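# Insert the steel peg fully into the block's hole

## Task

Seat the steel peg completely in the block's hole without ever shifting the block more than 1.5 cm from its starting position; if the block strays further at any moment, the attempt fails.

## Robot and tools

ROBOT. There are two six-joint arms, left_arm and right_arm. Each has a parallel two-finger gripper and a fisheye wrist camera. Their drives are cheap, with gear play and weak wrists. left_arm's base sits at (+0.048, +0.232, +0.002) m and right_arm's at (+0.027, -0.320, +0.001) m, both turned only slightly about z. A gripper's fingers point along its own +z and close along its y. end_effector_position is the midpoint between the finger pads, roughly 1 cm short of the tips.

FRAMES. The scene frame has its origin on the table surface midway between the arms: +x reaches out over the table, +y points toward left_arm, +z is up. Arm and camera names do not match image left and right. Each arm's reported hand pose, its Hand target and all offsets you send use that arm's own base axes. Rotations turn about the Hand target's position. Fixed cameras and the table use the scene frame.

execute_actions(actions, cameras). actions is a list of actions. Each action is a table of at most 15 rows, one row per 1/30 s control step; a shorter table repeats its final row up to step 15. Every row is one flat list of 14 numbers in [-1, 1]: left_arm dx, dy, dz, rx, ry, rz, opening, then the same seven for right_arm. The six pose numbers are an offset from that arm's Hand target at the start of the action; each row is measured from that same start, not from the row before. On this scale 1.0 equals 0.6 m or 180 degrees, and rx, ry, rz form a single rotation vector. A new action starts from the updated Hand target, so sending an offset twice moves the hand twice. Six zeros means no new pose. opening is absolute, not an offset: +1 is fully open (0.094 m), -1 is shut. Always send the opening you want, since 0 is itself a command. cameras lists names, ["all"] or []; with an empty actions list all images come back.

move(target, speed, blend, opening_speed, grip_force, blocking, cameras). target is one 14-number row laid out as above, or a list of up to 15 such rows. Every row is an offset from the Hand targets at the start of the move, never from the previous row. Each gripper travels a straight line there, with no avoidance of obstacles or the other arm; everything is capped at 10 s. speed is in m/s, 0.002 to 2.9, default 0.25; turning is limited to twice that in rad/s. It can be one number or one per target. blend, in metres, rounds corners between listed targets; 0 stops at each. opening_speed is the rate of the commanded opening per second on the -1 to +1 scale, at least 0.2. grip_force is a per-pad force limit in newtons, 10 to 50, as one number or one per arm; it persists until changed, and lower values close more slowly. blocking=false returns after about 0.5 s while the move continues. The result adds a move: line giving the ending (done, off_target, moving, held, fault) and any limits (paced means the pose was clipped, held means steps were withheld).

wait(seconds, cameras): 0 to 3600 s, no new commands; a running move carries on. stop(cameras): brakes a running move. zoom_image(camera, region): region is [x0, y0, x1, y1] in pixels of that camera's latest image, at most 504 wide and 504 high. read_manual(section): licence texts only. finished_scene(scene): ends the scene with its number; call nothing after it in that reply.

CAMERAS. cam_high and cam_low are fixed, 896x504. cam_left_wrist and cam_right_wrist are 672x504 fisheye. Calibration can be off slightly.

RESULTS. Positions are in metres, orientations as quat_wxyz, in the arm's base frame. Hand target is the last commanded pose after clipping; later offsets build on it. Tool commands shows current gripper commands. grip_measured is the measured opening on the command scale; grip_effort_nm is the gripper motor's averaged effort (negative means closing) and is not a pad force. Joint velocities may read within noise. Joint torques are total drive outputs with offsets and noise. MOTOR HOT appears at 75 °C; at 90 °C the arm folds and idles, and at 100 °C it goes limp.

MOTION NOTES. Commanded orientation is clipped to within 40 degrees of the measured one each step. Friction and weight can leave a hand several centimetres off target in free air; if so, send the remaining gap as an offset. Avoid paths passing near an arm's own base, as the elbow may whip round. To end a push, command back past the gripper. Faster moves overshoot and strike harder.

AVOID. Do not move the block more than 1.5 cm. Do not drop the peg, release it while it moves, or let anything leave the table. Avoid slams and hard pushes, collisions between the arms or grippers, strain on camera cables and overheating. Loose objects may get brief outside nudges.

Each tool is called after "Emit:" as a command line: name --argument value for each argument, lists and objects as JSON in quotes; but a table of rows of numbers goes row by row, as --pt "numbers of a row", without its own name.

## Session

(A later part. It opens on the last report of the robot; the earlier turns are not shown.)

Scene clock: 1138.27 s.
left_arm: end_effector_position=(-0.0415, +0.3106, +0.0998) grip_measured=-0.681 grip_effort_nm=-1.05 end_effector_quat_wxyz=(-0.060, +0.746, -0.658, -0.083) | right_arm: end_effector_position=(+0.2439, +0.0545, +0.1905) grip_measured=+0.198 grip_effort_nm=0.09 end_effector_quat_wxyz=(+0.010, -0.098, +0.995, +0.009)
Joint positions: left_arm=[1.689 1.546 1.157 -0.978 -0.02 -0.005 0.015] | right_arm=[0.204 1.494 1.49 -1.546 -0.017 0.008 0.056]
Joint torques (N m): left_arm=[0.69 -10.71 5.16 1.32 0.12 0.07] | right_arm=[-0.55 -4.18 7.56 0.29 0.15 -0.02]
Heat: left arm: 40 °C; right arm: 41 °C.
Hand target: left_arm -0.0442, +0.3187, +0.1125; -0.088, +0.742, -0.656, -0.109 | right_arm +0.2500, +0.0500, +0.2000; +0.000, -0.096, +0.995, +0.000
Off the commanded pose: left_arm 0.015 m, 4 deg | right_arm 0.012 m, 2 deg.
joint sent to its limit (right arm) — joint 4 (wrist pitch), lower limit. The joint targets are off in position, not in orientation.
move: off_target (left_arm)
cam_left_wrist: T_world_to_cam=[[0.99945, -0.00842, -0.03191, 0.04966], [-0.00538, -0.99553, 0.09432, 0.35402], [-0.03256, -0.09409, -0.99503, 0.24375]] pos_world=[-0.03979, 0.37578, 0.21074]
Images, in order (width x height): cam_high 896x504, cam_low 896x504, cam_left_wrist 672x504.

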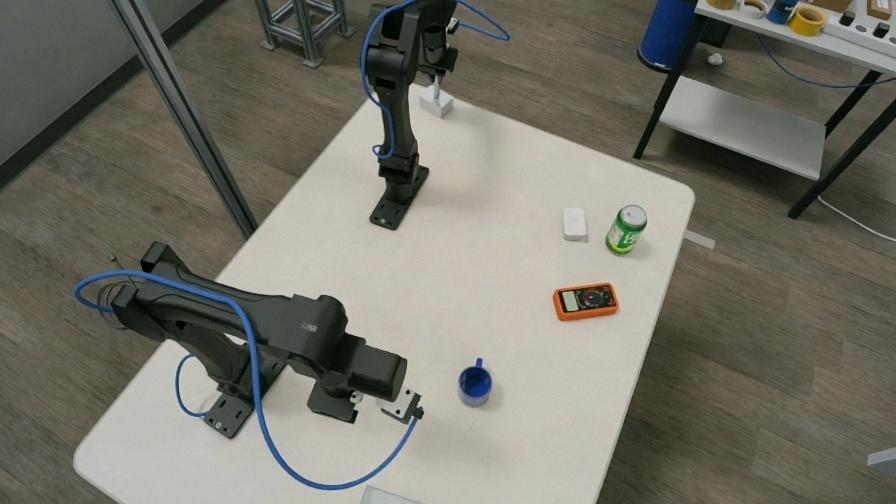

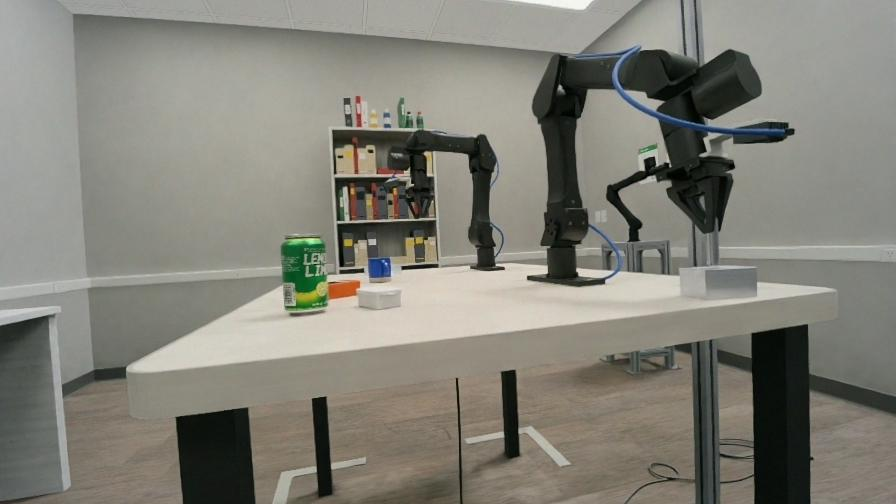

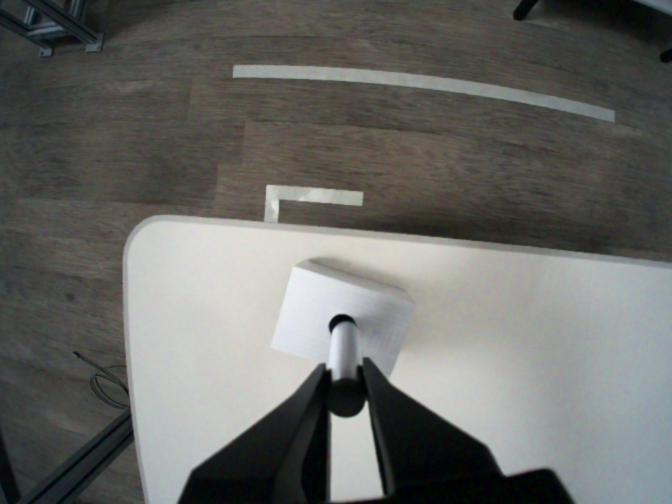

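Emit:
move --pt "-0.0022 0.0025 0.0167 0.0 0 0 -0.85 0 0 0 0 0 0 0.2" --pt "-0.0022 0.0025 -0.0033 0 0 0 -0.85 0 0 0 0 0 0 0.2" --speed 0.03 --cameras '["cam_left_wrist", "cam_low", "cam_high"]'

Scene clock: 1203.03 s.
left_arm: end_effector_position=(-0.0428, +0.3123, +0.1002) grip_measured=-0.681 grip_effort_nm=-1.04 end_effector_quat_wxyz=(-0.063, +0.746, -0.658, -0.085) | right_arm: end_effector_position=(+0.2439, +0.0545, +0.1905) grip_measured=+0.198 grip_effort_nm=0.08 end_effector_quat_wxyz=(+0.010, -0.098, +0.995, +0.009)
Joint positions: left_arm=[1.693 1.546 1.157 -0.971 -0.019 -0.001 0.015] | right_arm=[0.204 1.494 1.49 -1.546 -0.017 0.008 0.056]
Joint torques (N m): left_arm=[0.62 -10.07 5.11 1.34 0.11 0.09] | right_arm=[-0.58 -4.23 7.6 0.3 0.14 -0.02]
Heat: left arm: 36 °C; right arm: 42 °C.
Hand target: left_arm -0.0455, +0.3202, +0.1106; -0.088, +0.742, -0.656, -0.109 | right_arm +0.2500, +0.0500, +0.2000; +0.000, -0.096, +0.995, +0.000
Off the commanded pose: left_arm 0.013 m, 4 deg | right_arm 0.012 m, 2 deg.
joint sent to its limit (right arm) — joint 4 (wrist pitch), lower limit. The joint targets are off in position, not in orientation.
move: off_target (left_arm)
cam_left_wrist: T_world_to_cam=[[0.99947, -0.00687, -0.03199, 0.05053], [-0.00408, -0.99623, 0.08665, 0.35665], [-0.03246, -0.08647, -0.99572, 0.24196]] pos_world=[-0.04119, 0.37657, 0.21164]
Images, in order (width x height): cam_high 896x504, cam_low 896x504, cam_left_wrist 672x504.

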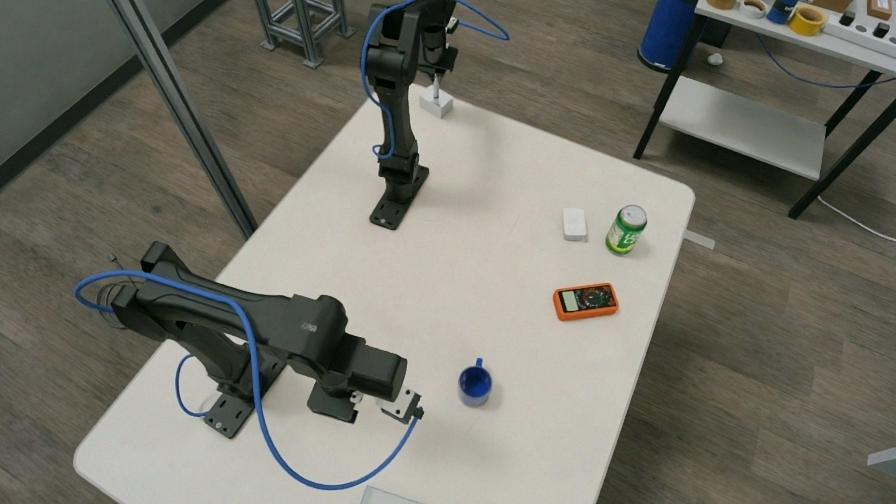

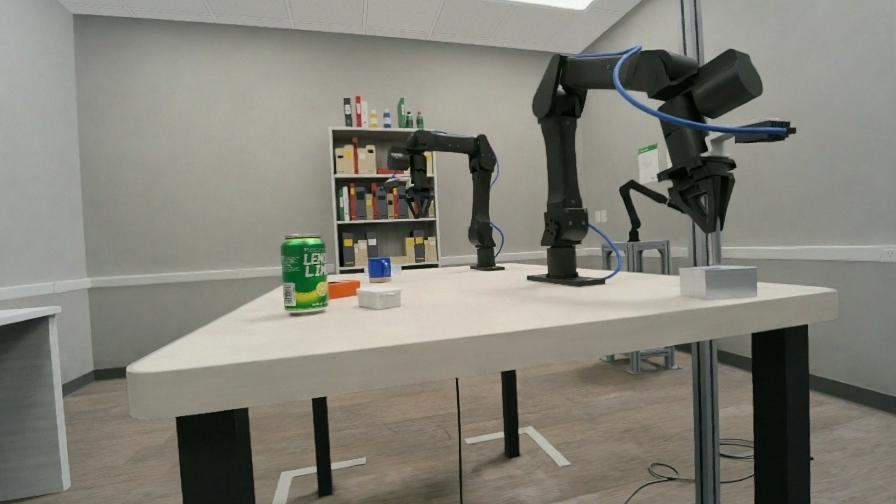

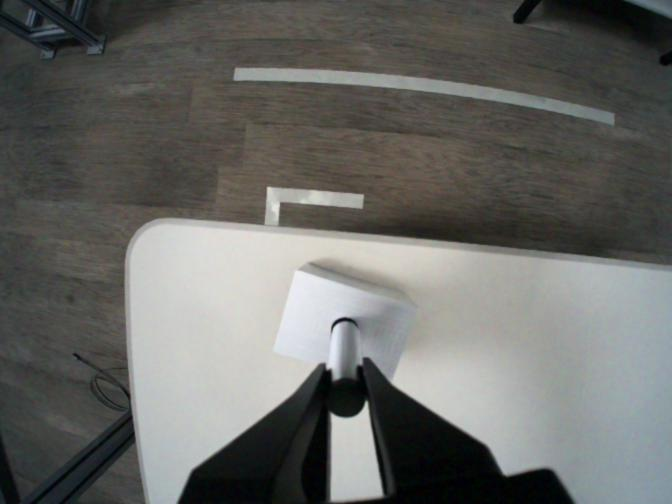

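Emit:
zoom_image --camera "cam_left_wrist" --region '[290, 290, 390, 390]'

Emit:
zoom_image --camera "cam_low" --region '[660, 190, 770, 310]'

Emit:
zoom_image --camera "cam_high" --region '[410, 70, 460, 120]'

Scaled by 5.040 from the camera's image (finer frame: 960x720).

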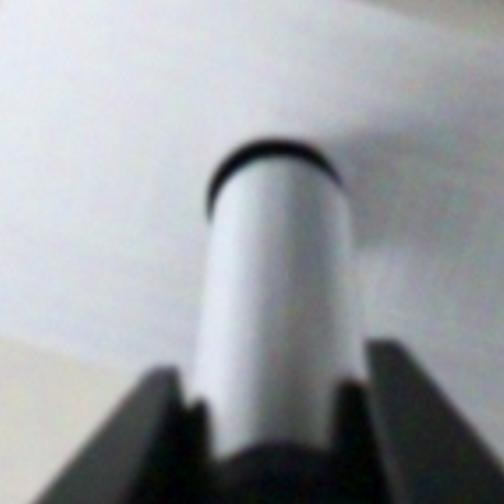

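Scaled by 4.200 from the camera's image (finer frame: 1280x720).

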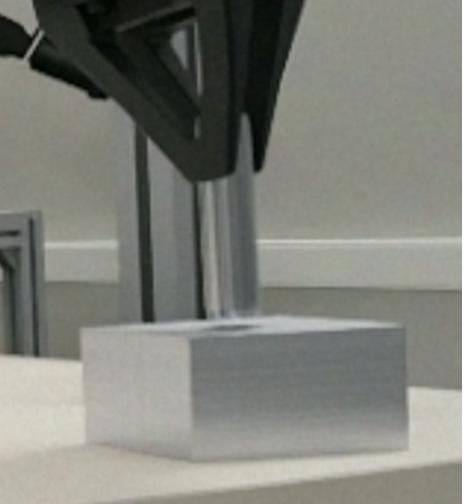

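Scaled by 10.080 from the camera's image (finer frame: 1280x720).

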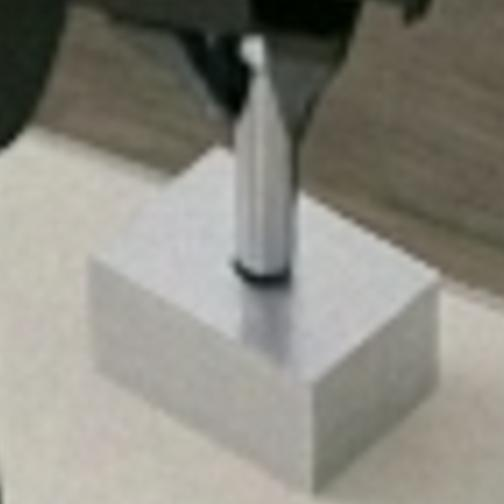

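Emit:
move --target '[0, 0, -0.0143, 0.0, 0, 0, -0.85, 0, 0, 0, 0, 0, 0, 0.2]' --speed 0.02 --cameras '["cam_left_wrist", "cam_low", "cam_high"]'

Scene clock: 1211.43 s.
left_arm: end_effector_position=(-0.0434, +0.3121, +0.0928) grip_measured=-0.681 grip_effort_nm=-1.05 end_effector_quat_wxyz=(-0.063, +0.746, -0.657, -0.088) | right_arm: end_effector_position=(+0.2439, +0.0545, +0.1905) grip_measured=+0.198 grip_effort_nm=0.08 end_effector_quat_wxyz=(+0.010, -0.098, +0.995, +0.009)
Joint positions: left_arm=[1.693 1.546 1.126 -0.936 -0.022 -0.001 0.015] | right_arm=[0.204 1.494 1.49 -1.546 -0.017 0.008 0.056]
Joint torques (N m): left_arm=[0.64 -9.55 5.27 1.35 0.11 0.07] | right_arm=[-0.55 -4.21 7.56 0.29 0.14 -0.01]
Heat: left arm: 36 °C; right arm: 42 °C.
Hand target: left_arm -0.0455, +0.3202, +0.1020; -0.088, +0.742, -0.656, -0.109 | right_arm +0.2500, +0.0500, +0.2000; +0.000, -0.096, +0.995, +0.000
Off the commanded pose: left_arm 0.012 m, 4 deg | right_arm 0.012 m, 2 deg.
joint sent to its limit (right arm) — joint 4 (wrist pitch), lower limit. The joint targets are off in position, not in orientation.
move: off_target (left_arm)
cam_left_wrist: T_world_to_cam=[[0.99935, -0.00614, -0.03558, 0.05094], [-0.00319, -0.99659, 0.08243, 0.35769], [-0.03597, -0.08226, -0.99596, 0.23316]] pos_world=[-0.04138, 0.37597, 0.20454]
Images, in order (width x height): cam_high 896x504, cam_low 896x504, cam_left_wrist 672x504.

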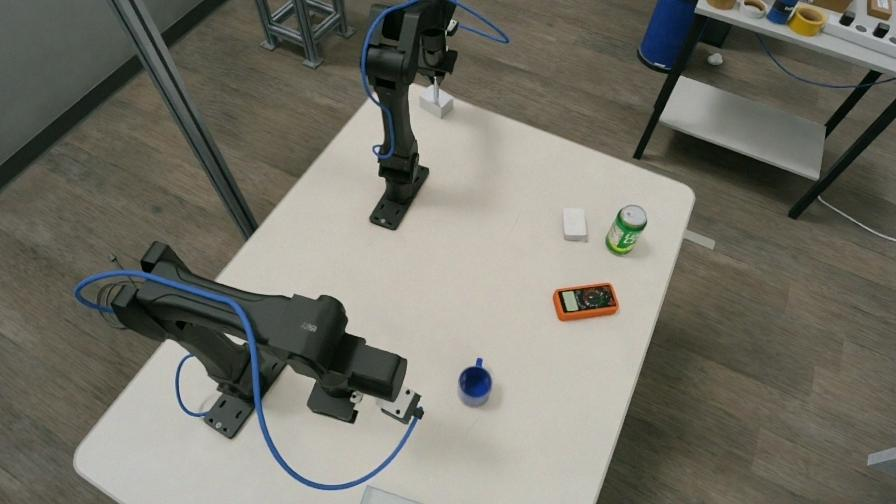

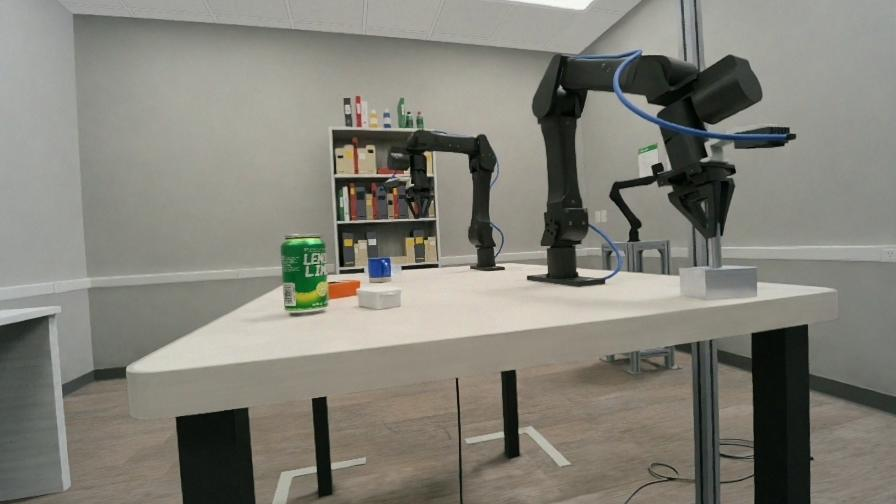

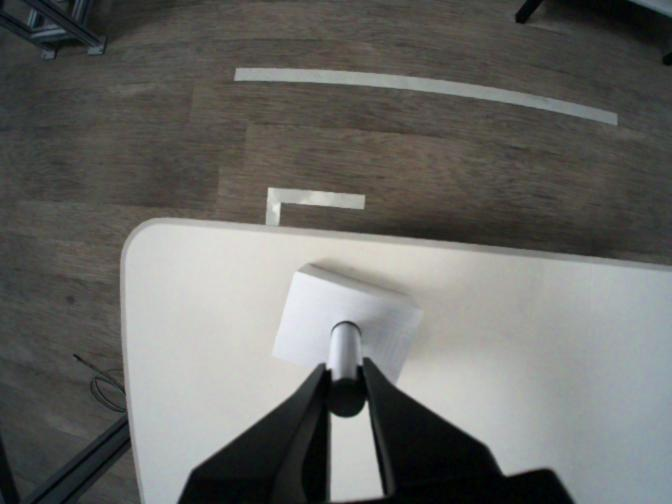

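Emit:
zoom_image --camera "cam_left_wrist" --region '[290, 290, 390, 390]'

Emit:
zoom_image --camera "cam_low" --region '[660, 190, 770, 310]'

Emit:
zoom_image --camera "cam_high" --region '[410, 70, 460, 120]'

Scaled by 5.040 from the camera's image (finer frame: 960x720).

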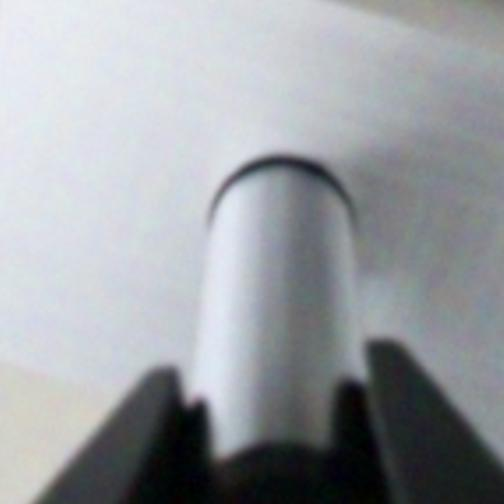

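Scaled by 4.200 from the camera's image (finer frame: 1280x720).

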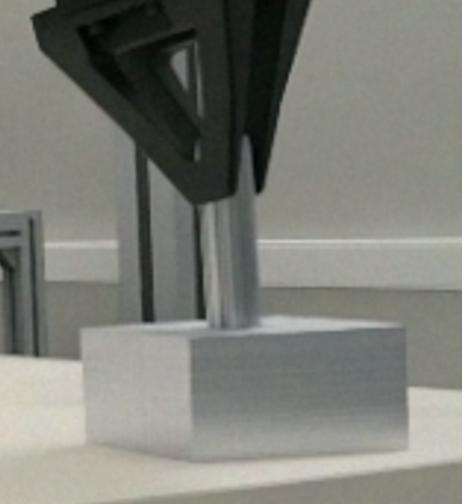

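Scaled by 10.080 from the camera's image (finer frame: 1280x720).

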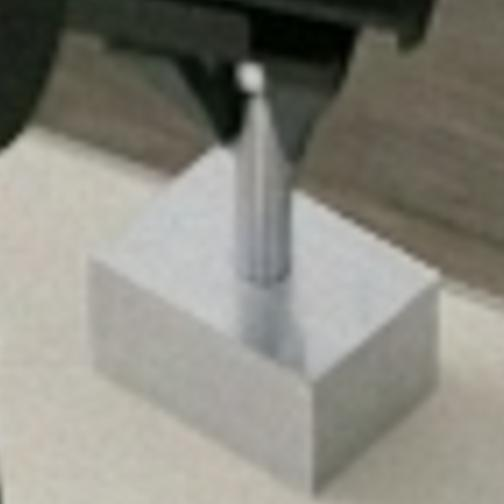

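Emit:
move --target '[0, 0, -0.025, 0.0, 0, 0, -0.85, 0, 0, 0, 0, 0, 0, 0.2]' --speed 0.03 --cameras '["cam_left_wrist", "cam_low"]'

Scene clock: 1222.57 s.
left_arm: end_effector_position=(-0.0436, +0.3117, +0.0808) grip_measured=-0.681 grip_effort_nm=-1.05 end_effector_quat_wxyz=(-0.066, +0.746, -0.657, -0.092) | right_arm: end_effector_position=(+0.2439, +0.0545, +0.1905) grip_measured=+0.198 grip_effort_nm=0.08 end_effector_quat_wxyz=(+0.010, -0.098, +0.995, +0.009)
Joint positions: left_arm=[1.693 1.546 1.076 -0.876 -0.023 -0.001 0.015] | right_arm=[0.204 1.494 1.49 -1.546 -0.017 0.008 0.056]
Joint torques (N m): left_arm=[0.7 -8.46 5.16 1.37 0.1 0.07] | right_arm=[-0.55 -4.21 7.56 0.29 0.16 -0.01]
Heat: left arm: 36 °C; right arm: 42 °C.
Hand target: left_arm -0.0455, +0.3202, +0.0870; -0.088, +0.742, -0.656, -0.109 | right_arm +0.2500, +0.0500, +0.2000; +0.000, -0.096, +0.995, +0.000
Off the commanded pose: left_arm 0.011 m, 3 deg | right_arm 0.012 m, 2 deg.
joint sent to its limit (right arm) — joint 4 (wrist pitch), lower limit. The joint targets are off in position, not in orientation.
move: off_target (left_arm)
cam_left_wrist: T_world_to_cam=[[0.99925, -0.00542, -0.03827, 0.05077], [-0.0026, -0.99729, 0.0735, 0.35924], [-0.03857, -0.07335, -0.99656, 0.21826]] pos_world=[-0.04138, 0.37455, 0.19304]
Images, in order (width x height): cam_low 896x504, cam_left_wrist 672x504.

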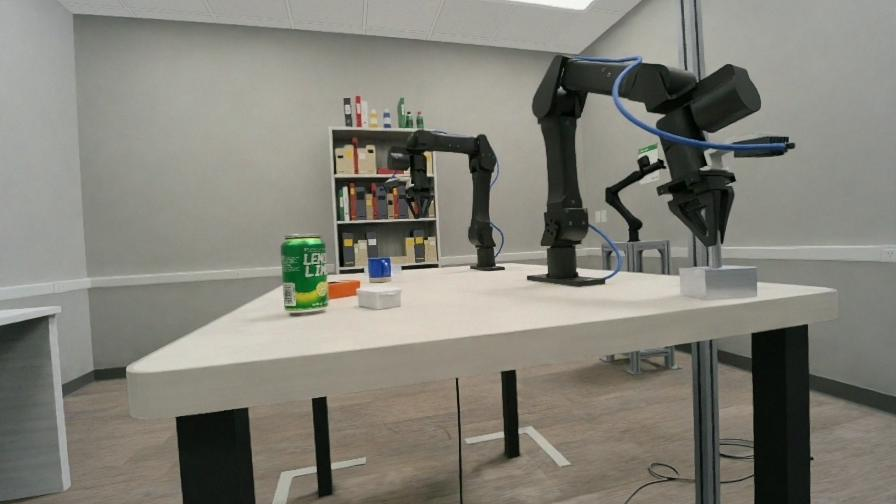

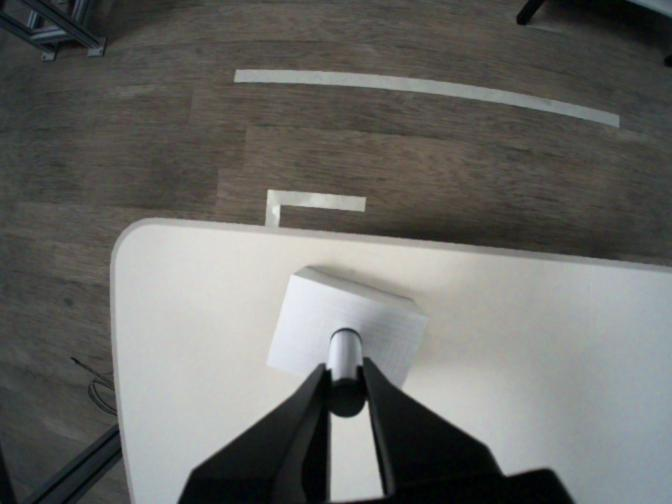

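Emit:
move --target '[0, 0, -0.025, 0.0, 0, 0, -0.85, 0, 0, 0, 0, 0, 0, 0.2]' --speed 0.03 --cameras '["cam_left_wrist", "cam_low"]'

Scene clock: 1225.80 s.
left_arm: end_effector_position=(-0.0436, +0.3117, +0.0699) grip_measured=-0.681 grip_effort_nm=-1.05 end_effector_quat_wxyz=(-0.070, +0.745, -0.656, -0.096) | right_arm: end_effector_position=(+0.2439, +0.0545, +0.1905) grip_measured=+0.198 grip_effort_nm=0.08 end_effector_quat_wxyz=(+0.010, -0.098, +0.995, +0.009)
Joint positions: left_arm=[1.693 1.546 1.028 -0.816 -0.023 -0.001 0.015] | right_arm=[0.204 1.494 1.49 -1.546 -0.017 0.008 0.056]
Joint torques (N m): left_arm=[0.66 -7.12 5.15 1.41 0.13 0.09] | right_arm=[-0.58 -4.27 7.61 0.31 0.16 -0.02]
Heat: left arm: 36 °C; right arm: 42 °C.
Hand target: left_arm -0.0455, +0.3202, +0.0720; -0.088, +0.742, -0.656, -0.109 | right_arm +0.2500, +0.0500, +0.2000; +0.000, -0.096, +0.995, +0.000
Off the commanded pose: left_arm 0.009 m, 3 deg | right_arm 0.012 m, 2 deg.
joint sent to its limit (right arm) — joint 4 (wrist pitch), lower limit. The joint targets are off in position, not in orientation.
move: off_target (left_arm)
cam_left_wrist: T_world_to_cam=[[0.99919, -0.00496, -0.03984, 0.05028], [-0.0025, -0.99811, 0.06139, 0.36109], [-0.04007, -0.06125, -0.99732, 0.20366]] pos_world=[-0.04118, 0.37313, 0.18295]
Images, in order (width x height): cam_low 896x504, cam_left_wrist 672x504.

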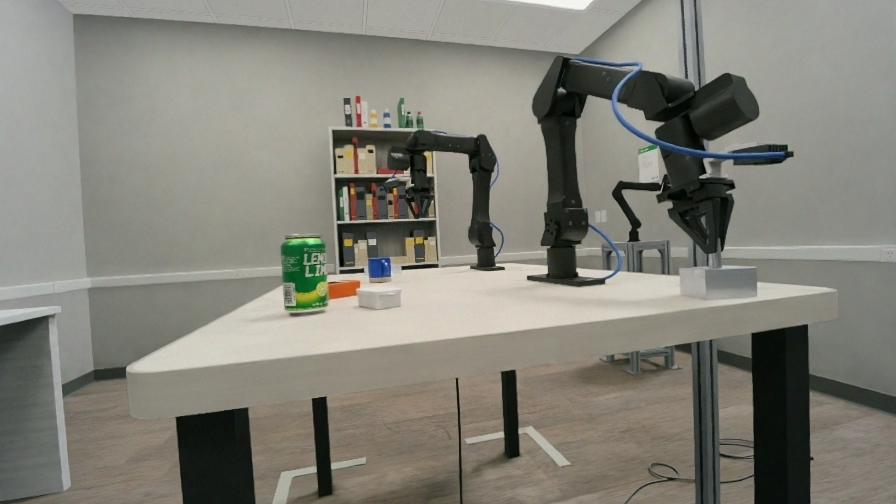

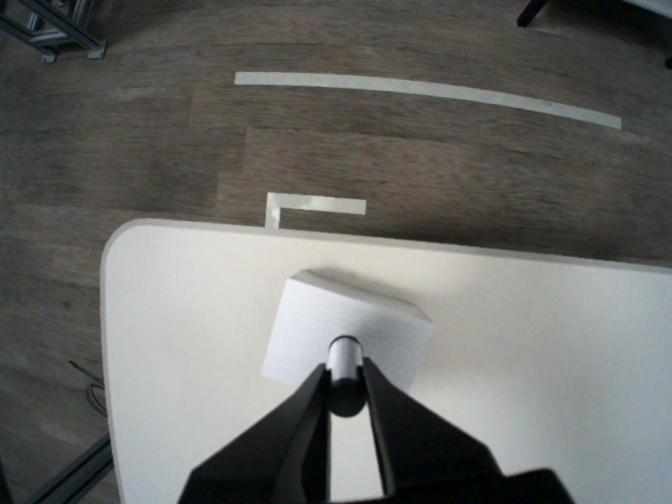

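Emit:
move --target '[0, 0, -0.02, 0.0, 0, 0, -0.85, 0, 0, 0, 0, 0, 0, 0.2]' --speed 0.03 --cameras '["cam_left_wrist", "cam_low"]'

Scene clock: 1228.90 s.
left_arm: end_effector_position=(-0.0437, +0.3122, +0.0635) grip_measured=-0.681 grip_effort_nm=-1.04 end_effector_quat_wxyz=(-0.073, +0.745, -0.656, -0.100) | right_arm: end_effector_position=(+0.2439, +0.0545, +0.1905) grip_measured=+0.198 grip_effort_nm=0.08 end_effector_quat_wxyz=(+0.010, -0.098, +0.995, +0.009)
Joint positions: left_arm=[1.693 1.546 0.999 -0.776 -0.023 -0.001 0.015] | right_arm=[0.204 1.494 1.49 -1.546 -0.017 0.008 0.056]
Joint torques (N m): left_arm=[0.72 -5.79 4.49 1.52 0.1 0.05] | right_arm=[-0.54 -4.19 7.56 0.3 0.15 -0.02]
Heat: left arm: 35 °C; right arm: 42 °C.
Hand target: left_arm -0.0455, +0.3202, +0.0600; -0.088, +0.742, -0.656, -0.109 | right_arm +0.2500, +0.0500, +0.2000; +0.000, -0.096, +0.995, +0.000
Off the commanded pose: left_arm 0.009 m, 2 deg | right_arm 0.012 m, 2 deg.
joint sent to its limit (right arm) — joint 4 (wrist pitch), lower limit. The joint targets are off in position, not in orientation.
move: done
cam_left_wrist: T_world_to_cam=[[0.99914, -0.0046, -0.04119, 0.05005], [-0.0025, -0.99871, 0.05078, 0.36284], [-0.04137, -0.05064, -0.99786, 0.19393]] pos_world=[-0.04108, 0.37242, 0.17715]
Images, in order (width x height): cam_low 896x504, cam_left_wrist 672x504.

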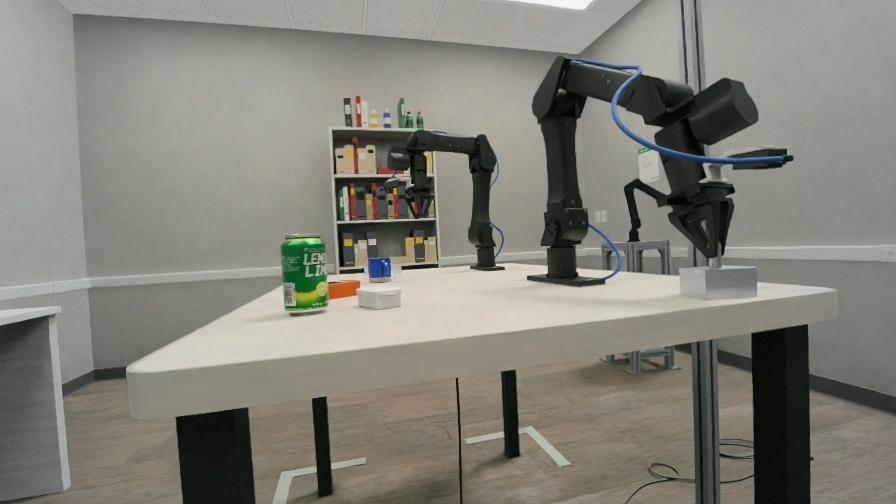

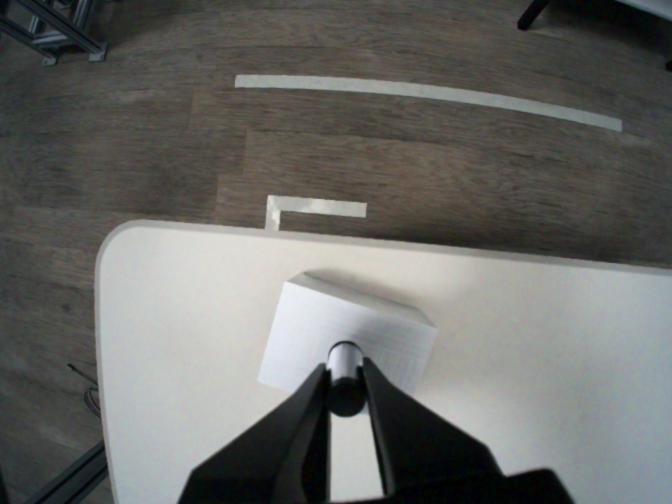

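Emit:
zoom_image --camera "cam_left_wrist" --region '[290, 310, 400, 430]'

Emit:
zoom_image --camera "cam_low" --region '[660, 200, 770, 310]'

Scaled by 4.200 from the camera's image (finer frame: 960x720).

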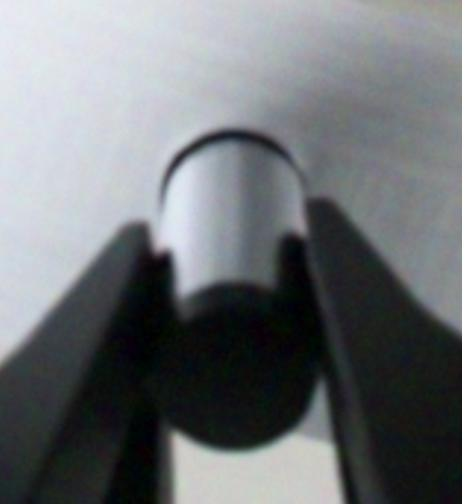

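Scaled by 4.582 from the camera's image (finer frame: 1280x720).

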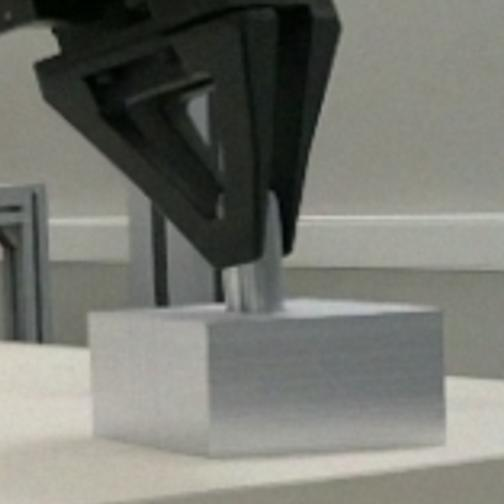

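Emit:
move --target '[0, 0, -0.0083, 0.0, 0, 0, -0.85, 0, 0, 0, 0, 0, 0, 0.2]' --speed 0.03 --cameras '["cam_left_wrist", "cam_low"]'

Scene clock: 1237.27 s.
left_arm: end_effector_position=(-0.0437, +0.3125, +0.0602) grip_measured=-0.681 grip_effort_nm=-1.05 end_effector_quat_wxyz=(-0.075, +0.744, -0.656, -0.103) | right_arm: end_effector_position=(+0.2439, +0.0545, +0.1905) grip_measured=+0.198 grip_effort_nm=0.08 end_effector_quat_wxyz=(+0.010, -0.098, +0.995, +0.009)
Joint positions: left_arm=[1.693 1.546 0.984 -0.754 -0.023 -0.001 0.015] | right_arm=[0.204 1.494 1.49 -1.546 -0.017 0.008 0.056]
Joint torques (N m): left_arm=[0.72 -5.27 4.49 1.54 0.1 0.07] | right_arm=[-0.57 -4.22 7.58 0.31 0.15 0]
Heat: left arm: 35 °C; right arm: 42 °C.
Hand target: left_arm -0.0455, +0.3202, +0.0550; -0.088, +0.742, -0.656, -0.109 | right_arm +0.2500, +0.0500, +0.2000; +0.000, -0.096, +0.995, +0.000
Off the commanded pose: left_arm 0.009 m, 2 deg | right_arm 0.012 m, 2 deg.
joint sent to its limit (right arm) — joint 4 (wrist pitch), lower limit. The joint targets are off in position, not in orientation.
move: done
cam_left_wrist: T_world_to_cam=[[0.99911, -0.00428, -0.04192, 0.04994], [-0.0024, -0.999, 0.04467, 0.36385], [-0.04207, -0.04453, -0.99812, 0.18877]] pos_world=[-0.04107, 0.37211, 0.17426]
Images, in order (width x height): cam_low 896x504, cam_left_wrist 672x504.

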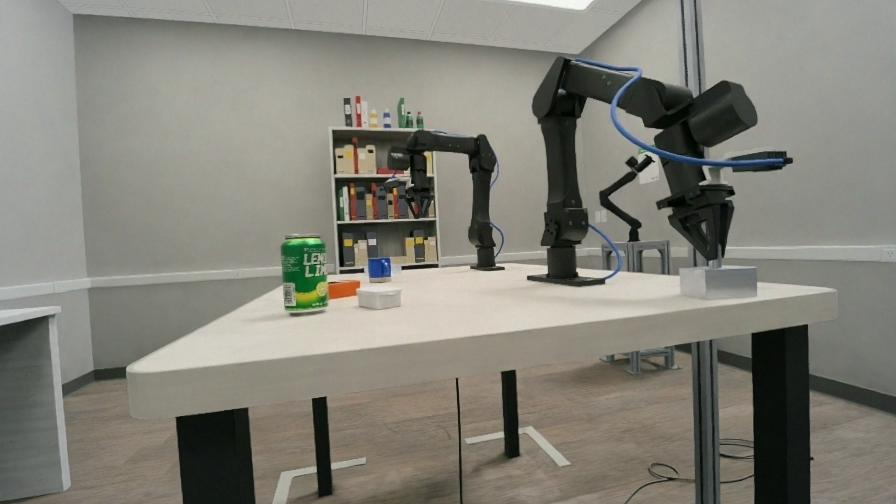

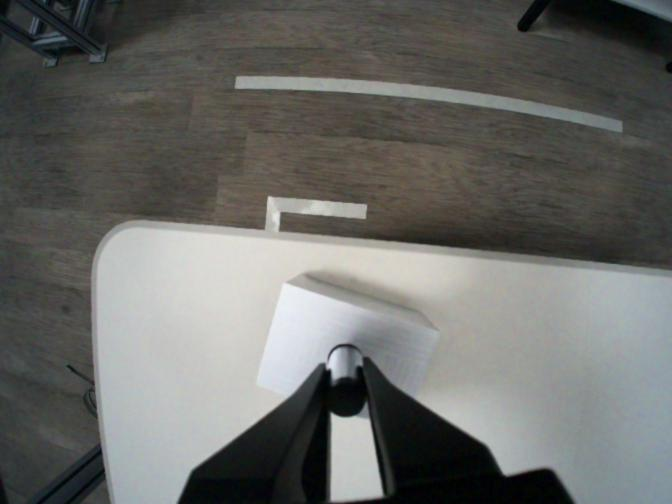

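Emit:
move --target '[0, 0, -0.0083, 0.0, 0, 0, -0.85, 0, 0, 0, 0, 0, 0, 0.2]' --speed 0.03 --cameras '["cam_left_wrist", "cam_low"]'

Emit:
zoom_image --camera "cam_left_wrist" --region '[290, 310, 400, 430]'

Emit:
zoom_image --camera "cam_low" --region '[660, 200, 770, 310]'

Scene clock: 1242.47 s.
left_arm: end_effector_position=(-0.0437, +0.3129, +0.0573) grip_measured=-0.681 grip_effort_nm=-1.04 end_effector_quat_wxyz=(-0.077, +0.744, -0.655, -0.105) | right_arm: end_effector_position=(+0.2439, +0.0545, +0.1905) grip_measured=+0.198 grip_effort_nm=0.09 end_effector_quat_wxyz=(+0.010, -0.098, +0.995, +0.009)
Joint positions: left_arm=[1.693 1.546 0.97 -0.735 -0.023 -0.001 0.015] | right_arm=[0.204 1.494 1.49 -1.546 -0.017 0.008 0.056]
Joint torques (N m): left_arm=[0.65 -4.62 4.57 1.55 0.1 0.09] | right_arm=[-0.51 -4.23 7.57 0.3 0.15 -0.01]
Heat: left arm: 35 °C; right arm: 42 °C.
Hand target: left_arm -0.0455, +0.3202, +0.0500; -0.088, +0.742, -0.656, -0.109 | right_arm +0.2500, +0.0500, +0.2000; +0.000, -0.096, +0.995, +0.000
Off the commanded pose: left_arm 0.010 m, 1 deg | right_arm 0.012 m, 2 deg.
joint sent to its limit (right arm) — joint 4 (wrist pitch), lower limit. The joint targets are off in position, not in orientation.
move: done
cam_left_wrist: T_world_to_cam=[[0.99908, -0.00406, -0.04275, 0.04978], [-0.00241, -0.99925, 0.03856, 0.3647], [-0.04287, -0.03843, -0.99834, 0.1839]] pos_world=[-0.04097, 0.3717, 0.17166]
Images, in order (width x height): cam_low 896x504, cam_left_wrist 672x504.

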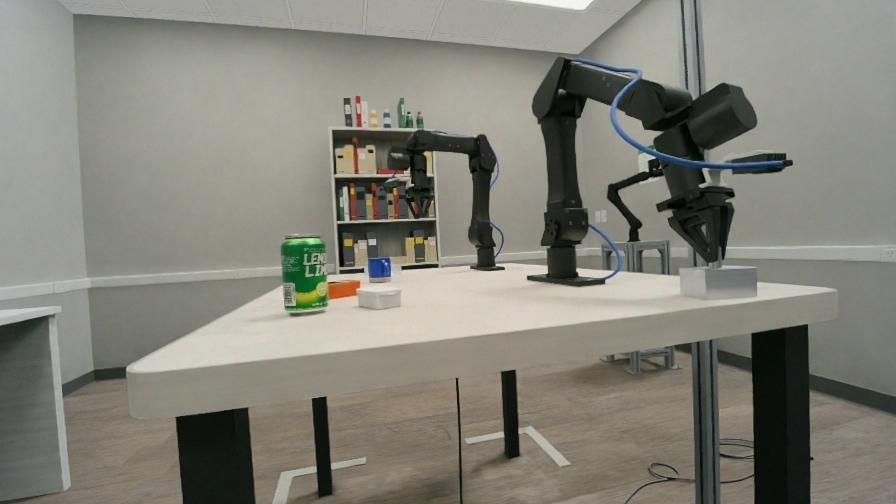

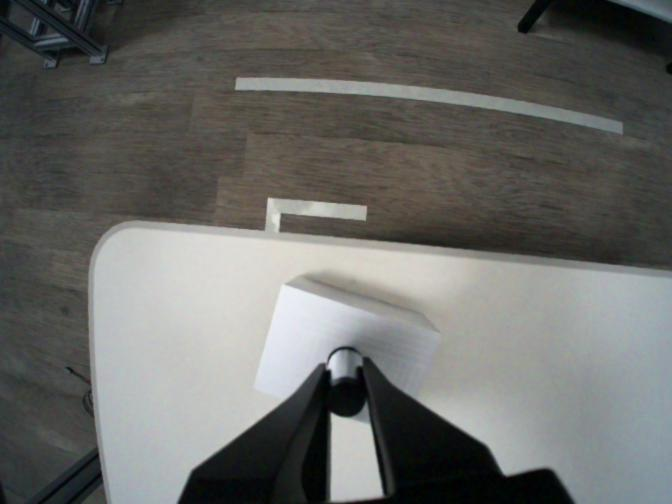

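Scaled by 4.200 from the camera's image (finer frame: 960x720).

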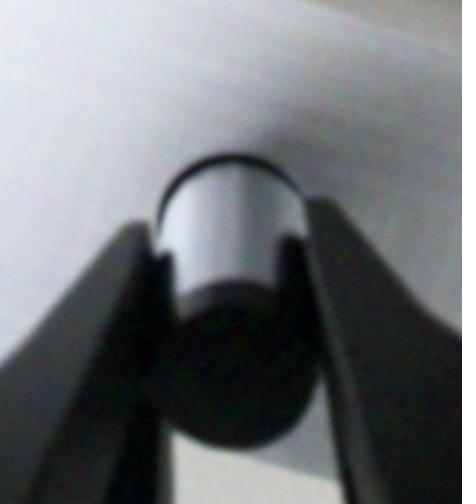

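Scaled by 4.582 from the camera's image (finer frame: 1280x720).

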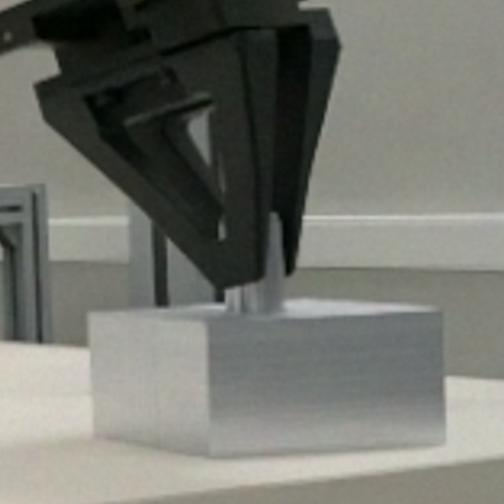

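Emit:
move --target '[0, 0, -0.0083, 0.0, 0, 0, -0.85, 0, 0, 0, 0, 0, 0, 0.2]' --speed 0.03 --cameras '["cam_left_wrist", "cam_low"]'

Emit:
zoom_image --camera "cam_low" --region '[660, 200, 770, 310]'

Scene clock: 1248.93 s.
left_arm: end_effector_position=(-0.0439, +0.3138, +0.0546) grip_measured=-0.681 grip_effort_nm=-1.05 end_effector_quat_wxyz=(-0.078, +0.744, -0.655, -0.106) | right_arm: end_effector_position=(+0.2439, +0.0545, +0.1905) grip_measured=+0.198 grip_effort_nm=0.09 end_effector_quat_wxyz=(+0.010, -0.098, +0.995, +0.009)
Joint positions: left_arm=[1.693 1.55 0.962 -0.719 -0.023 -0.001 0.015] | right_arm=[0.204 1.494 1.49 -1.546 -0.017 0.008 0.056]
Joint torques (N m): left_arm=[0.69 -4.52 3.99 1.62 0.11 0.08] | right_arm=[-0.54 -4.22 7.6 0.3 0.14 0]
Heat: left arm: 35 °C; right arm: 42 °C.
Hand target: left_arm -0.0455, +0.3202, +0.0450; -0.088, +0.742, -0.656, -0.109 | right_arm +0.2500, +0.0500, +0.2000; +0.000, -0.096, +0.995, +0.000
Off the commanded pose: left_arm 0.012 m, 1 deg | right_arm 0.012 m, 2 deg.
joint sent to its limit (right arm) — joint 4 (wrist pitch), lower limit. The joint targets are off in position, not in orientation.
move: off_target (left_arm)
cam_left_wrist: T_world_to_cam=[[0.99906, -0.00394, -0.04306, 0.04979], [-0.00241, -0.99936, 0.03556, 0.36594], [-0.04317, -0.03542, -0.99844, 0.18031]] pos_world=[-0.04107, 0.37229, 0.16916]
Images, in order (width x height): cam_low 896x504, cam_left_wrist 672x504.

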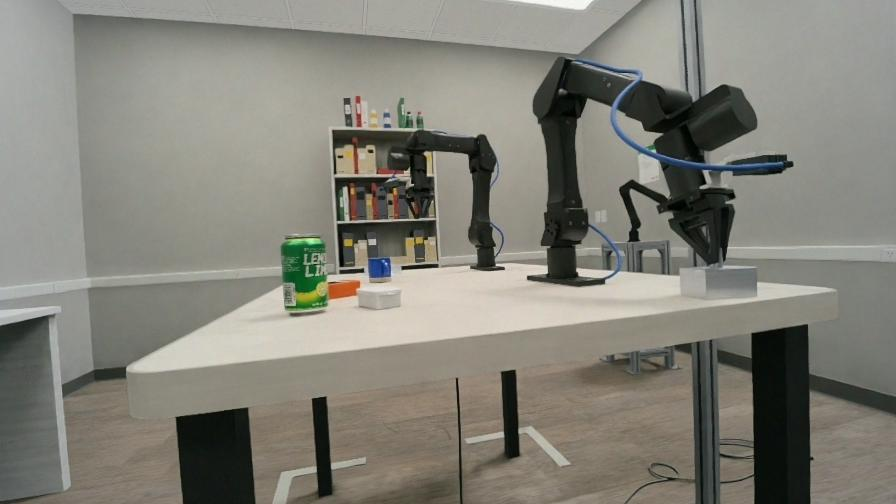

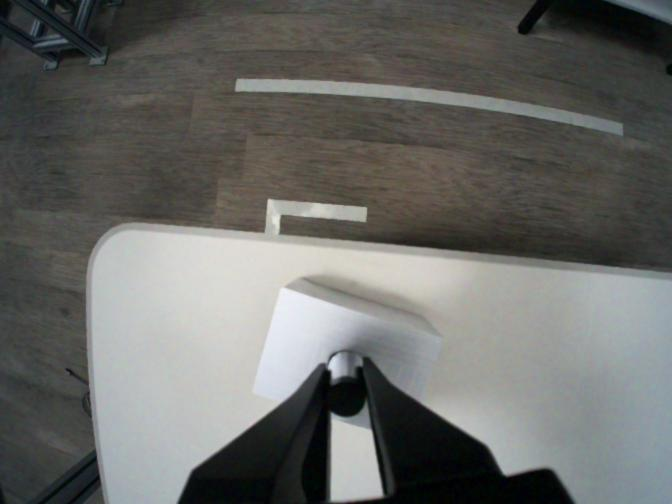

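Scaled by 4.582 from the camera's image (finer frame: 1280x720).

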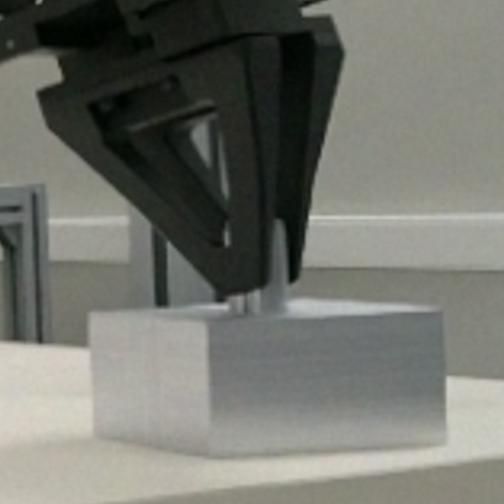

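Emit:
move --pt "0 0 0.02 0.0 0 0 -0.85 0 0 0 0 0 0 0.2" --speed 0.03 --cameras '[]'

Emit:
move --pt "0 0 0.0 0.0 0 0 -0.3 0 0 0 0 0 0 0.2" --speed 0.03 --opening_speed 0.3 --cameras '["cam_left_wrist", "cam_low", "cam_high"]'

Emit:
zoom_image --camera "cam_low" --region '[660, 200, 770, 310]'

Emit:
zoom_image --camera "cam_left_wrist" --region '[270, 290, 420, 440]'

Scene clock: 1258.67 s.
left_arm: end_effector_position=(-0.0439, +0.3138, +0.0546) grip_measured=-0.681 grip_effort_nm=-1.04 end_effector_quat_wxyz=(-0.078, +0.744, -0.655, -0.106) | right_arm: end_effector_position=(+0.2439, +0.0545, +0.1905) grip_measured=+0.198 grip_effort_nm=0.09 end_effector_quat_wxyz=(+0.010, -0.098, +0.995, +0.009)
Joint positions: left_arm=[1.693 1.55 0.962 -0.719 -0.023 -0.001 0.015] | right_arm=[0.204 1.494 1.49 -1.546 -0.017 0.008 0.056]
Joint torques (N m): left_arm=[0.69 -5.83 6.71 1.16 0.11 0.07] | right_arm=[-0.58 -4.26 7.58 0.3 0.16 -0.02]
Heat: left arm: 34 °C; right arm: 42 °C.
Hand target: left_arm -0.0455, +0.3202, +0.0570; -0.088, +0.742, -0.656, -0.109 | right_arm +0.2500, +0.0500, +0.2000; +0.000, -0.096, +0.995, +0.000
Off the commanded pose: left_arm 0.007 m, 1 deg | right_arm 0.012 m, 2 deg.
joint sent to its limit (right arm) — joint 4 (wrist pitch), lower limit. The joint targets are off in position, not in orientation.
move: done

Scene clock: 1261.03 s.
left_arm: end_effector_position=(-0.0439, +0.3138, +0.0546) grip_measured=-0.302 grip_effort_nm=0.08 end_effector_quat_wxyz=(-0.078, +0.744, -0.655, -0.106) | right_arm: end_effector_position=(+0.2439, +0.0545, +0.1905) grip_measured=+0.198 grip_effort_nm=0.08 end_effector_quat_wxyz=(+0.010, -0.098, +0.995, +0.009)
Joint positions: left_arm=[1.693 1.55 0.962 -0.719 -0.023 -0.001 0.033] | right_arm=[0.204 1.494 1.49 -1.546 -0.017 0.008 0.056]
Joint torques (N m): left_arm=[0.69 -5.87 6.68 1.14 0.12 0.08] | right_arm=[-0.57 -4.19 7.58 0.31 0.14 0]
Heat: left arm: 34 °C; right arm: 42 °C.
Hand target: left_arm -0.0455, +0.3202, +0.0570; -0.088, +0.742, -0.656, -0.109 | right_arm +0.2500, +0.0500, +0.2000; +0.000, -0.096, +0.995, +0.000
Off the commanded pose: left_arm 0.007 m, 1 deg | right_arm 0.012 m, 2 deg.
joint sent to its limit (right arm) — joint 4 (wrist pitch), lower limit. The joint targets are off in position, not in orientation.
move: done
cam_left_wrist: T_world_to_cam=[[0.99906, -0.00394, -0.04306, 0.04979], [-0.00241, -0.99936, 0.03556, 0.36594], [-0.04317, -0.03542, -0.99844, 0.18031]] pos_world=[-0.04107, 0.37229, 0.16916]
Images, in order (width x height): cam_high 896x504, cam_low 896x504, cam_left_wrist 672x504.

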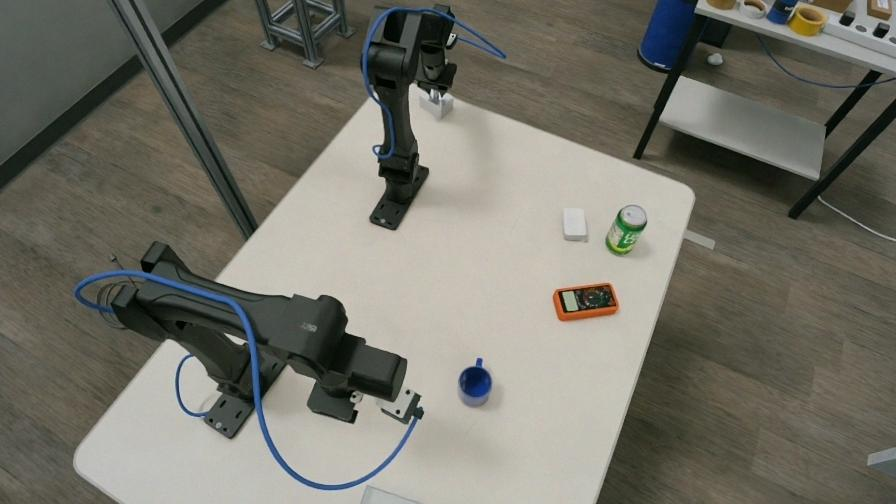

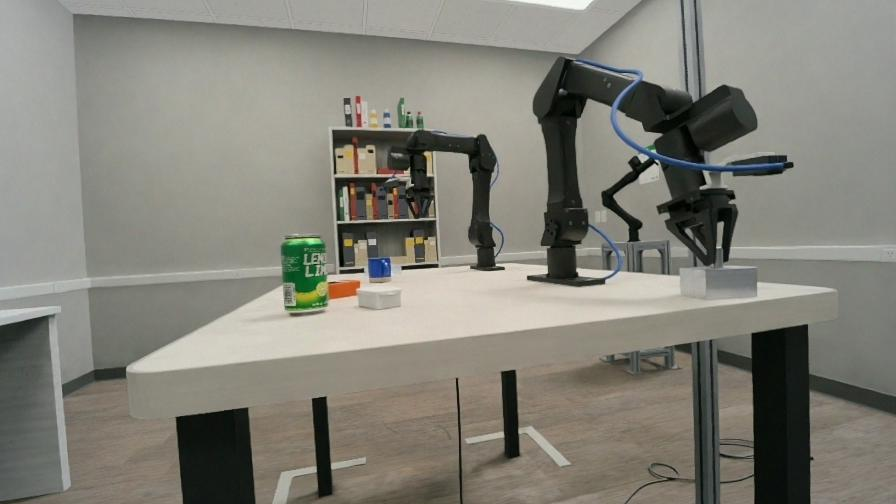

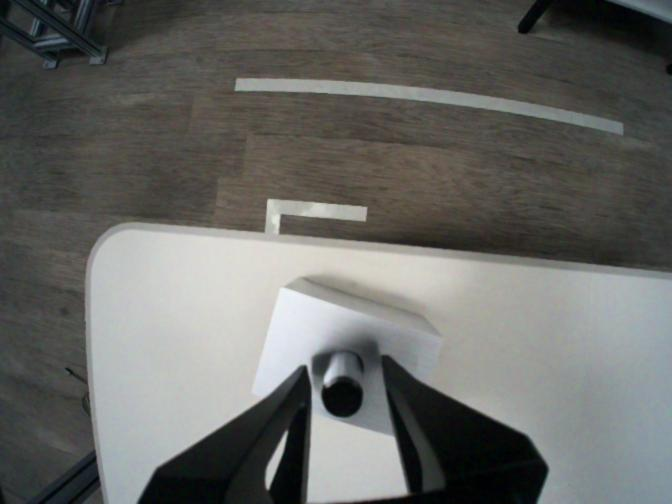

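Scaled by 4.582 from the camera's image (finer frame: 1280x720).

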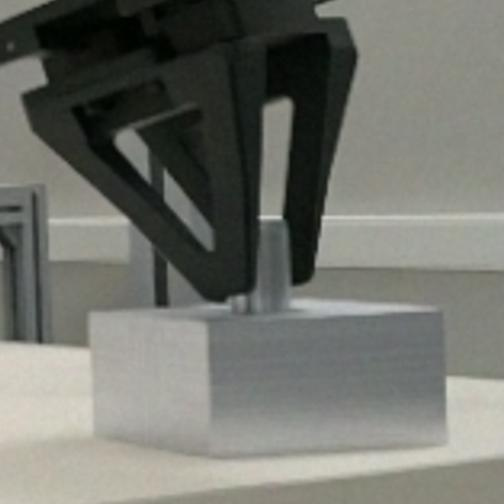

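Scaled by 3.360 from the camera's image (finer frame: 960x720).

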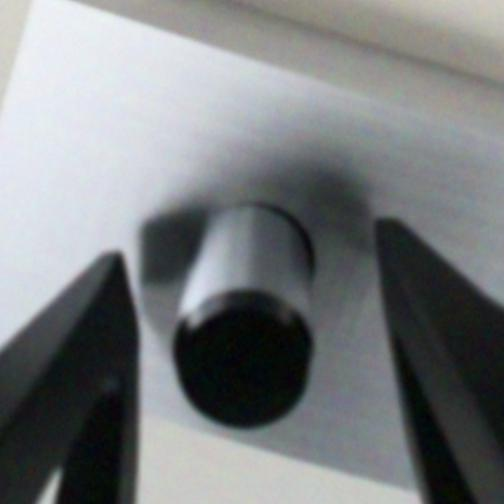

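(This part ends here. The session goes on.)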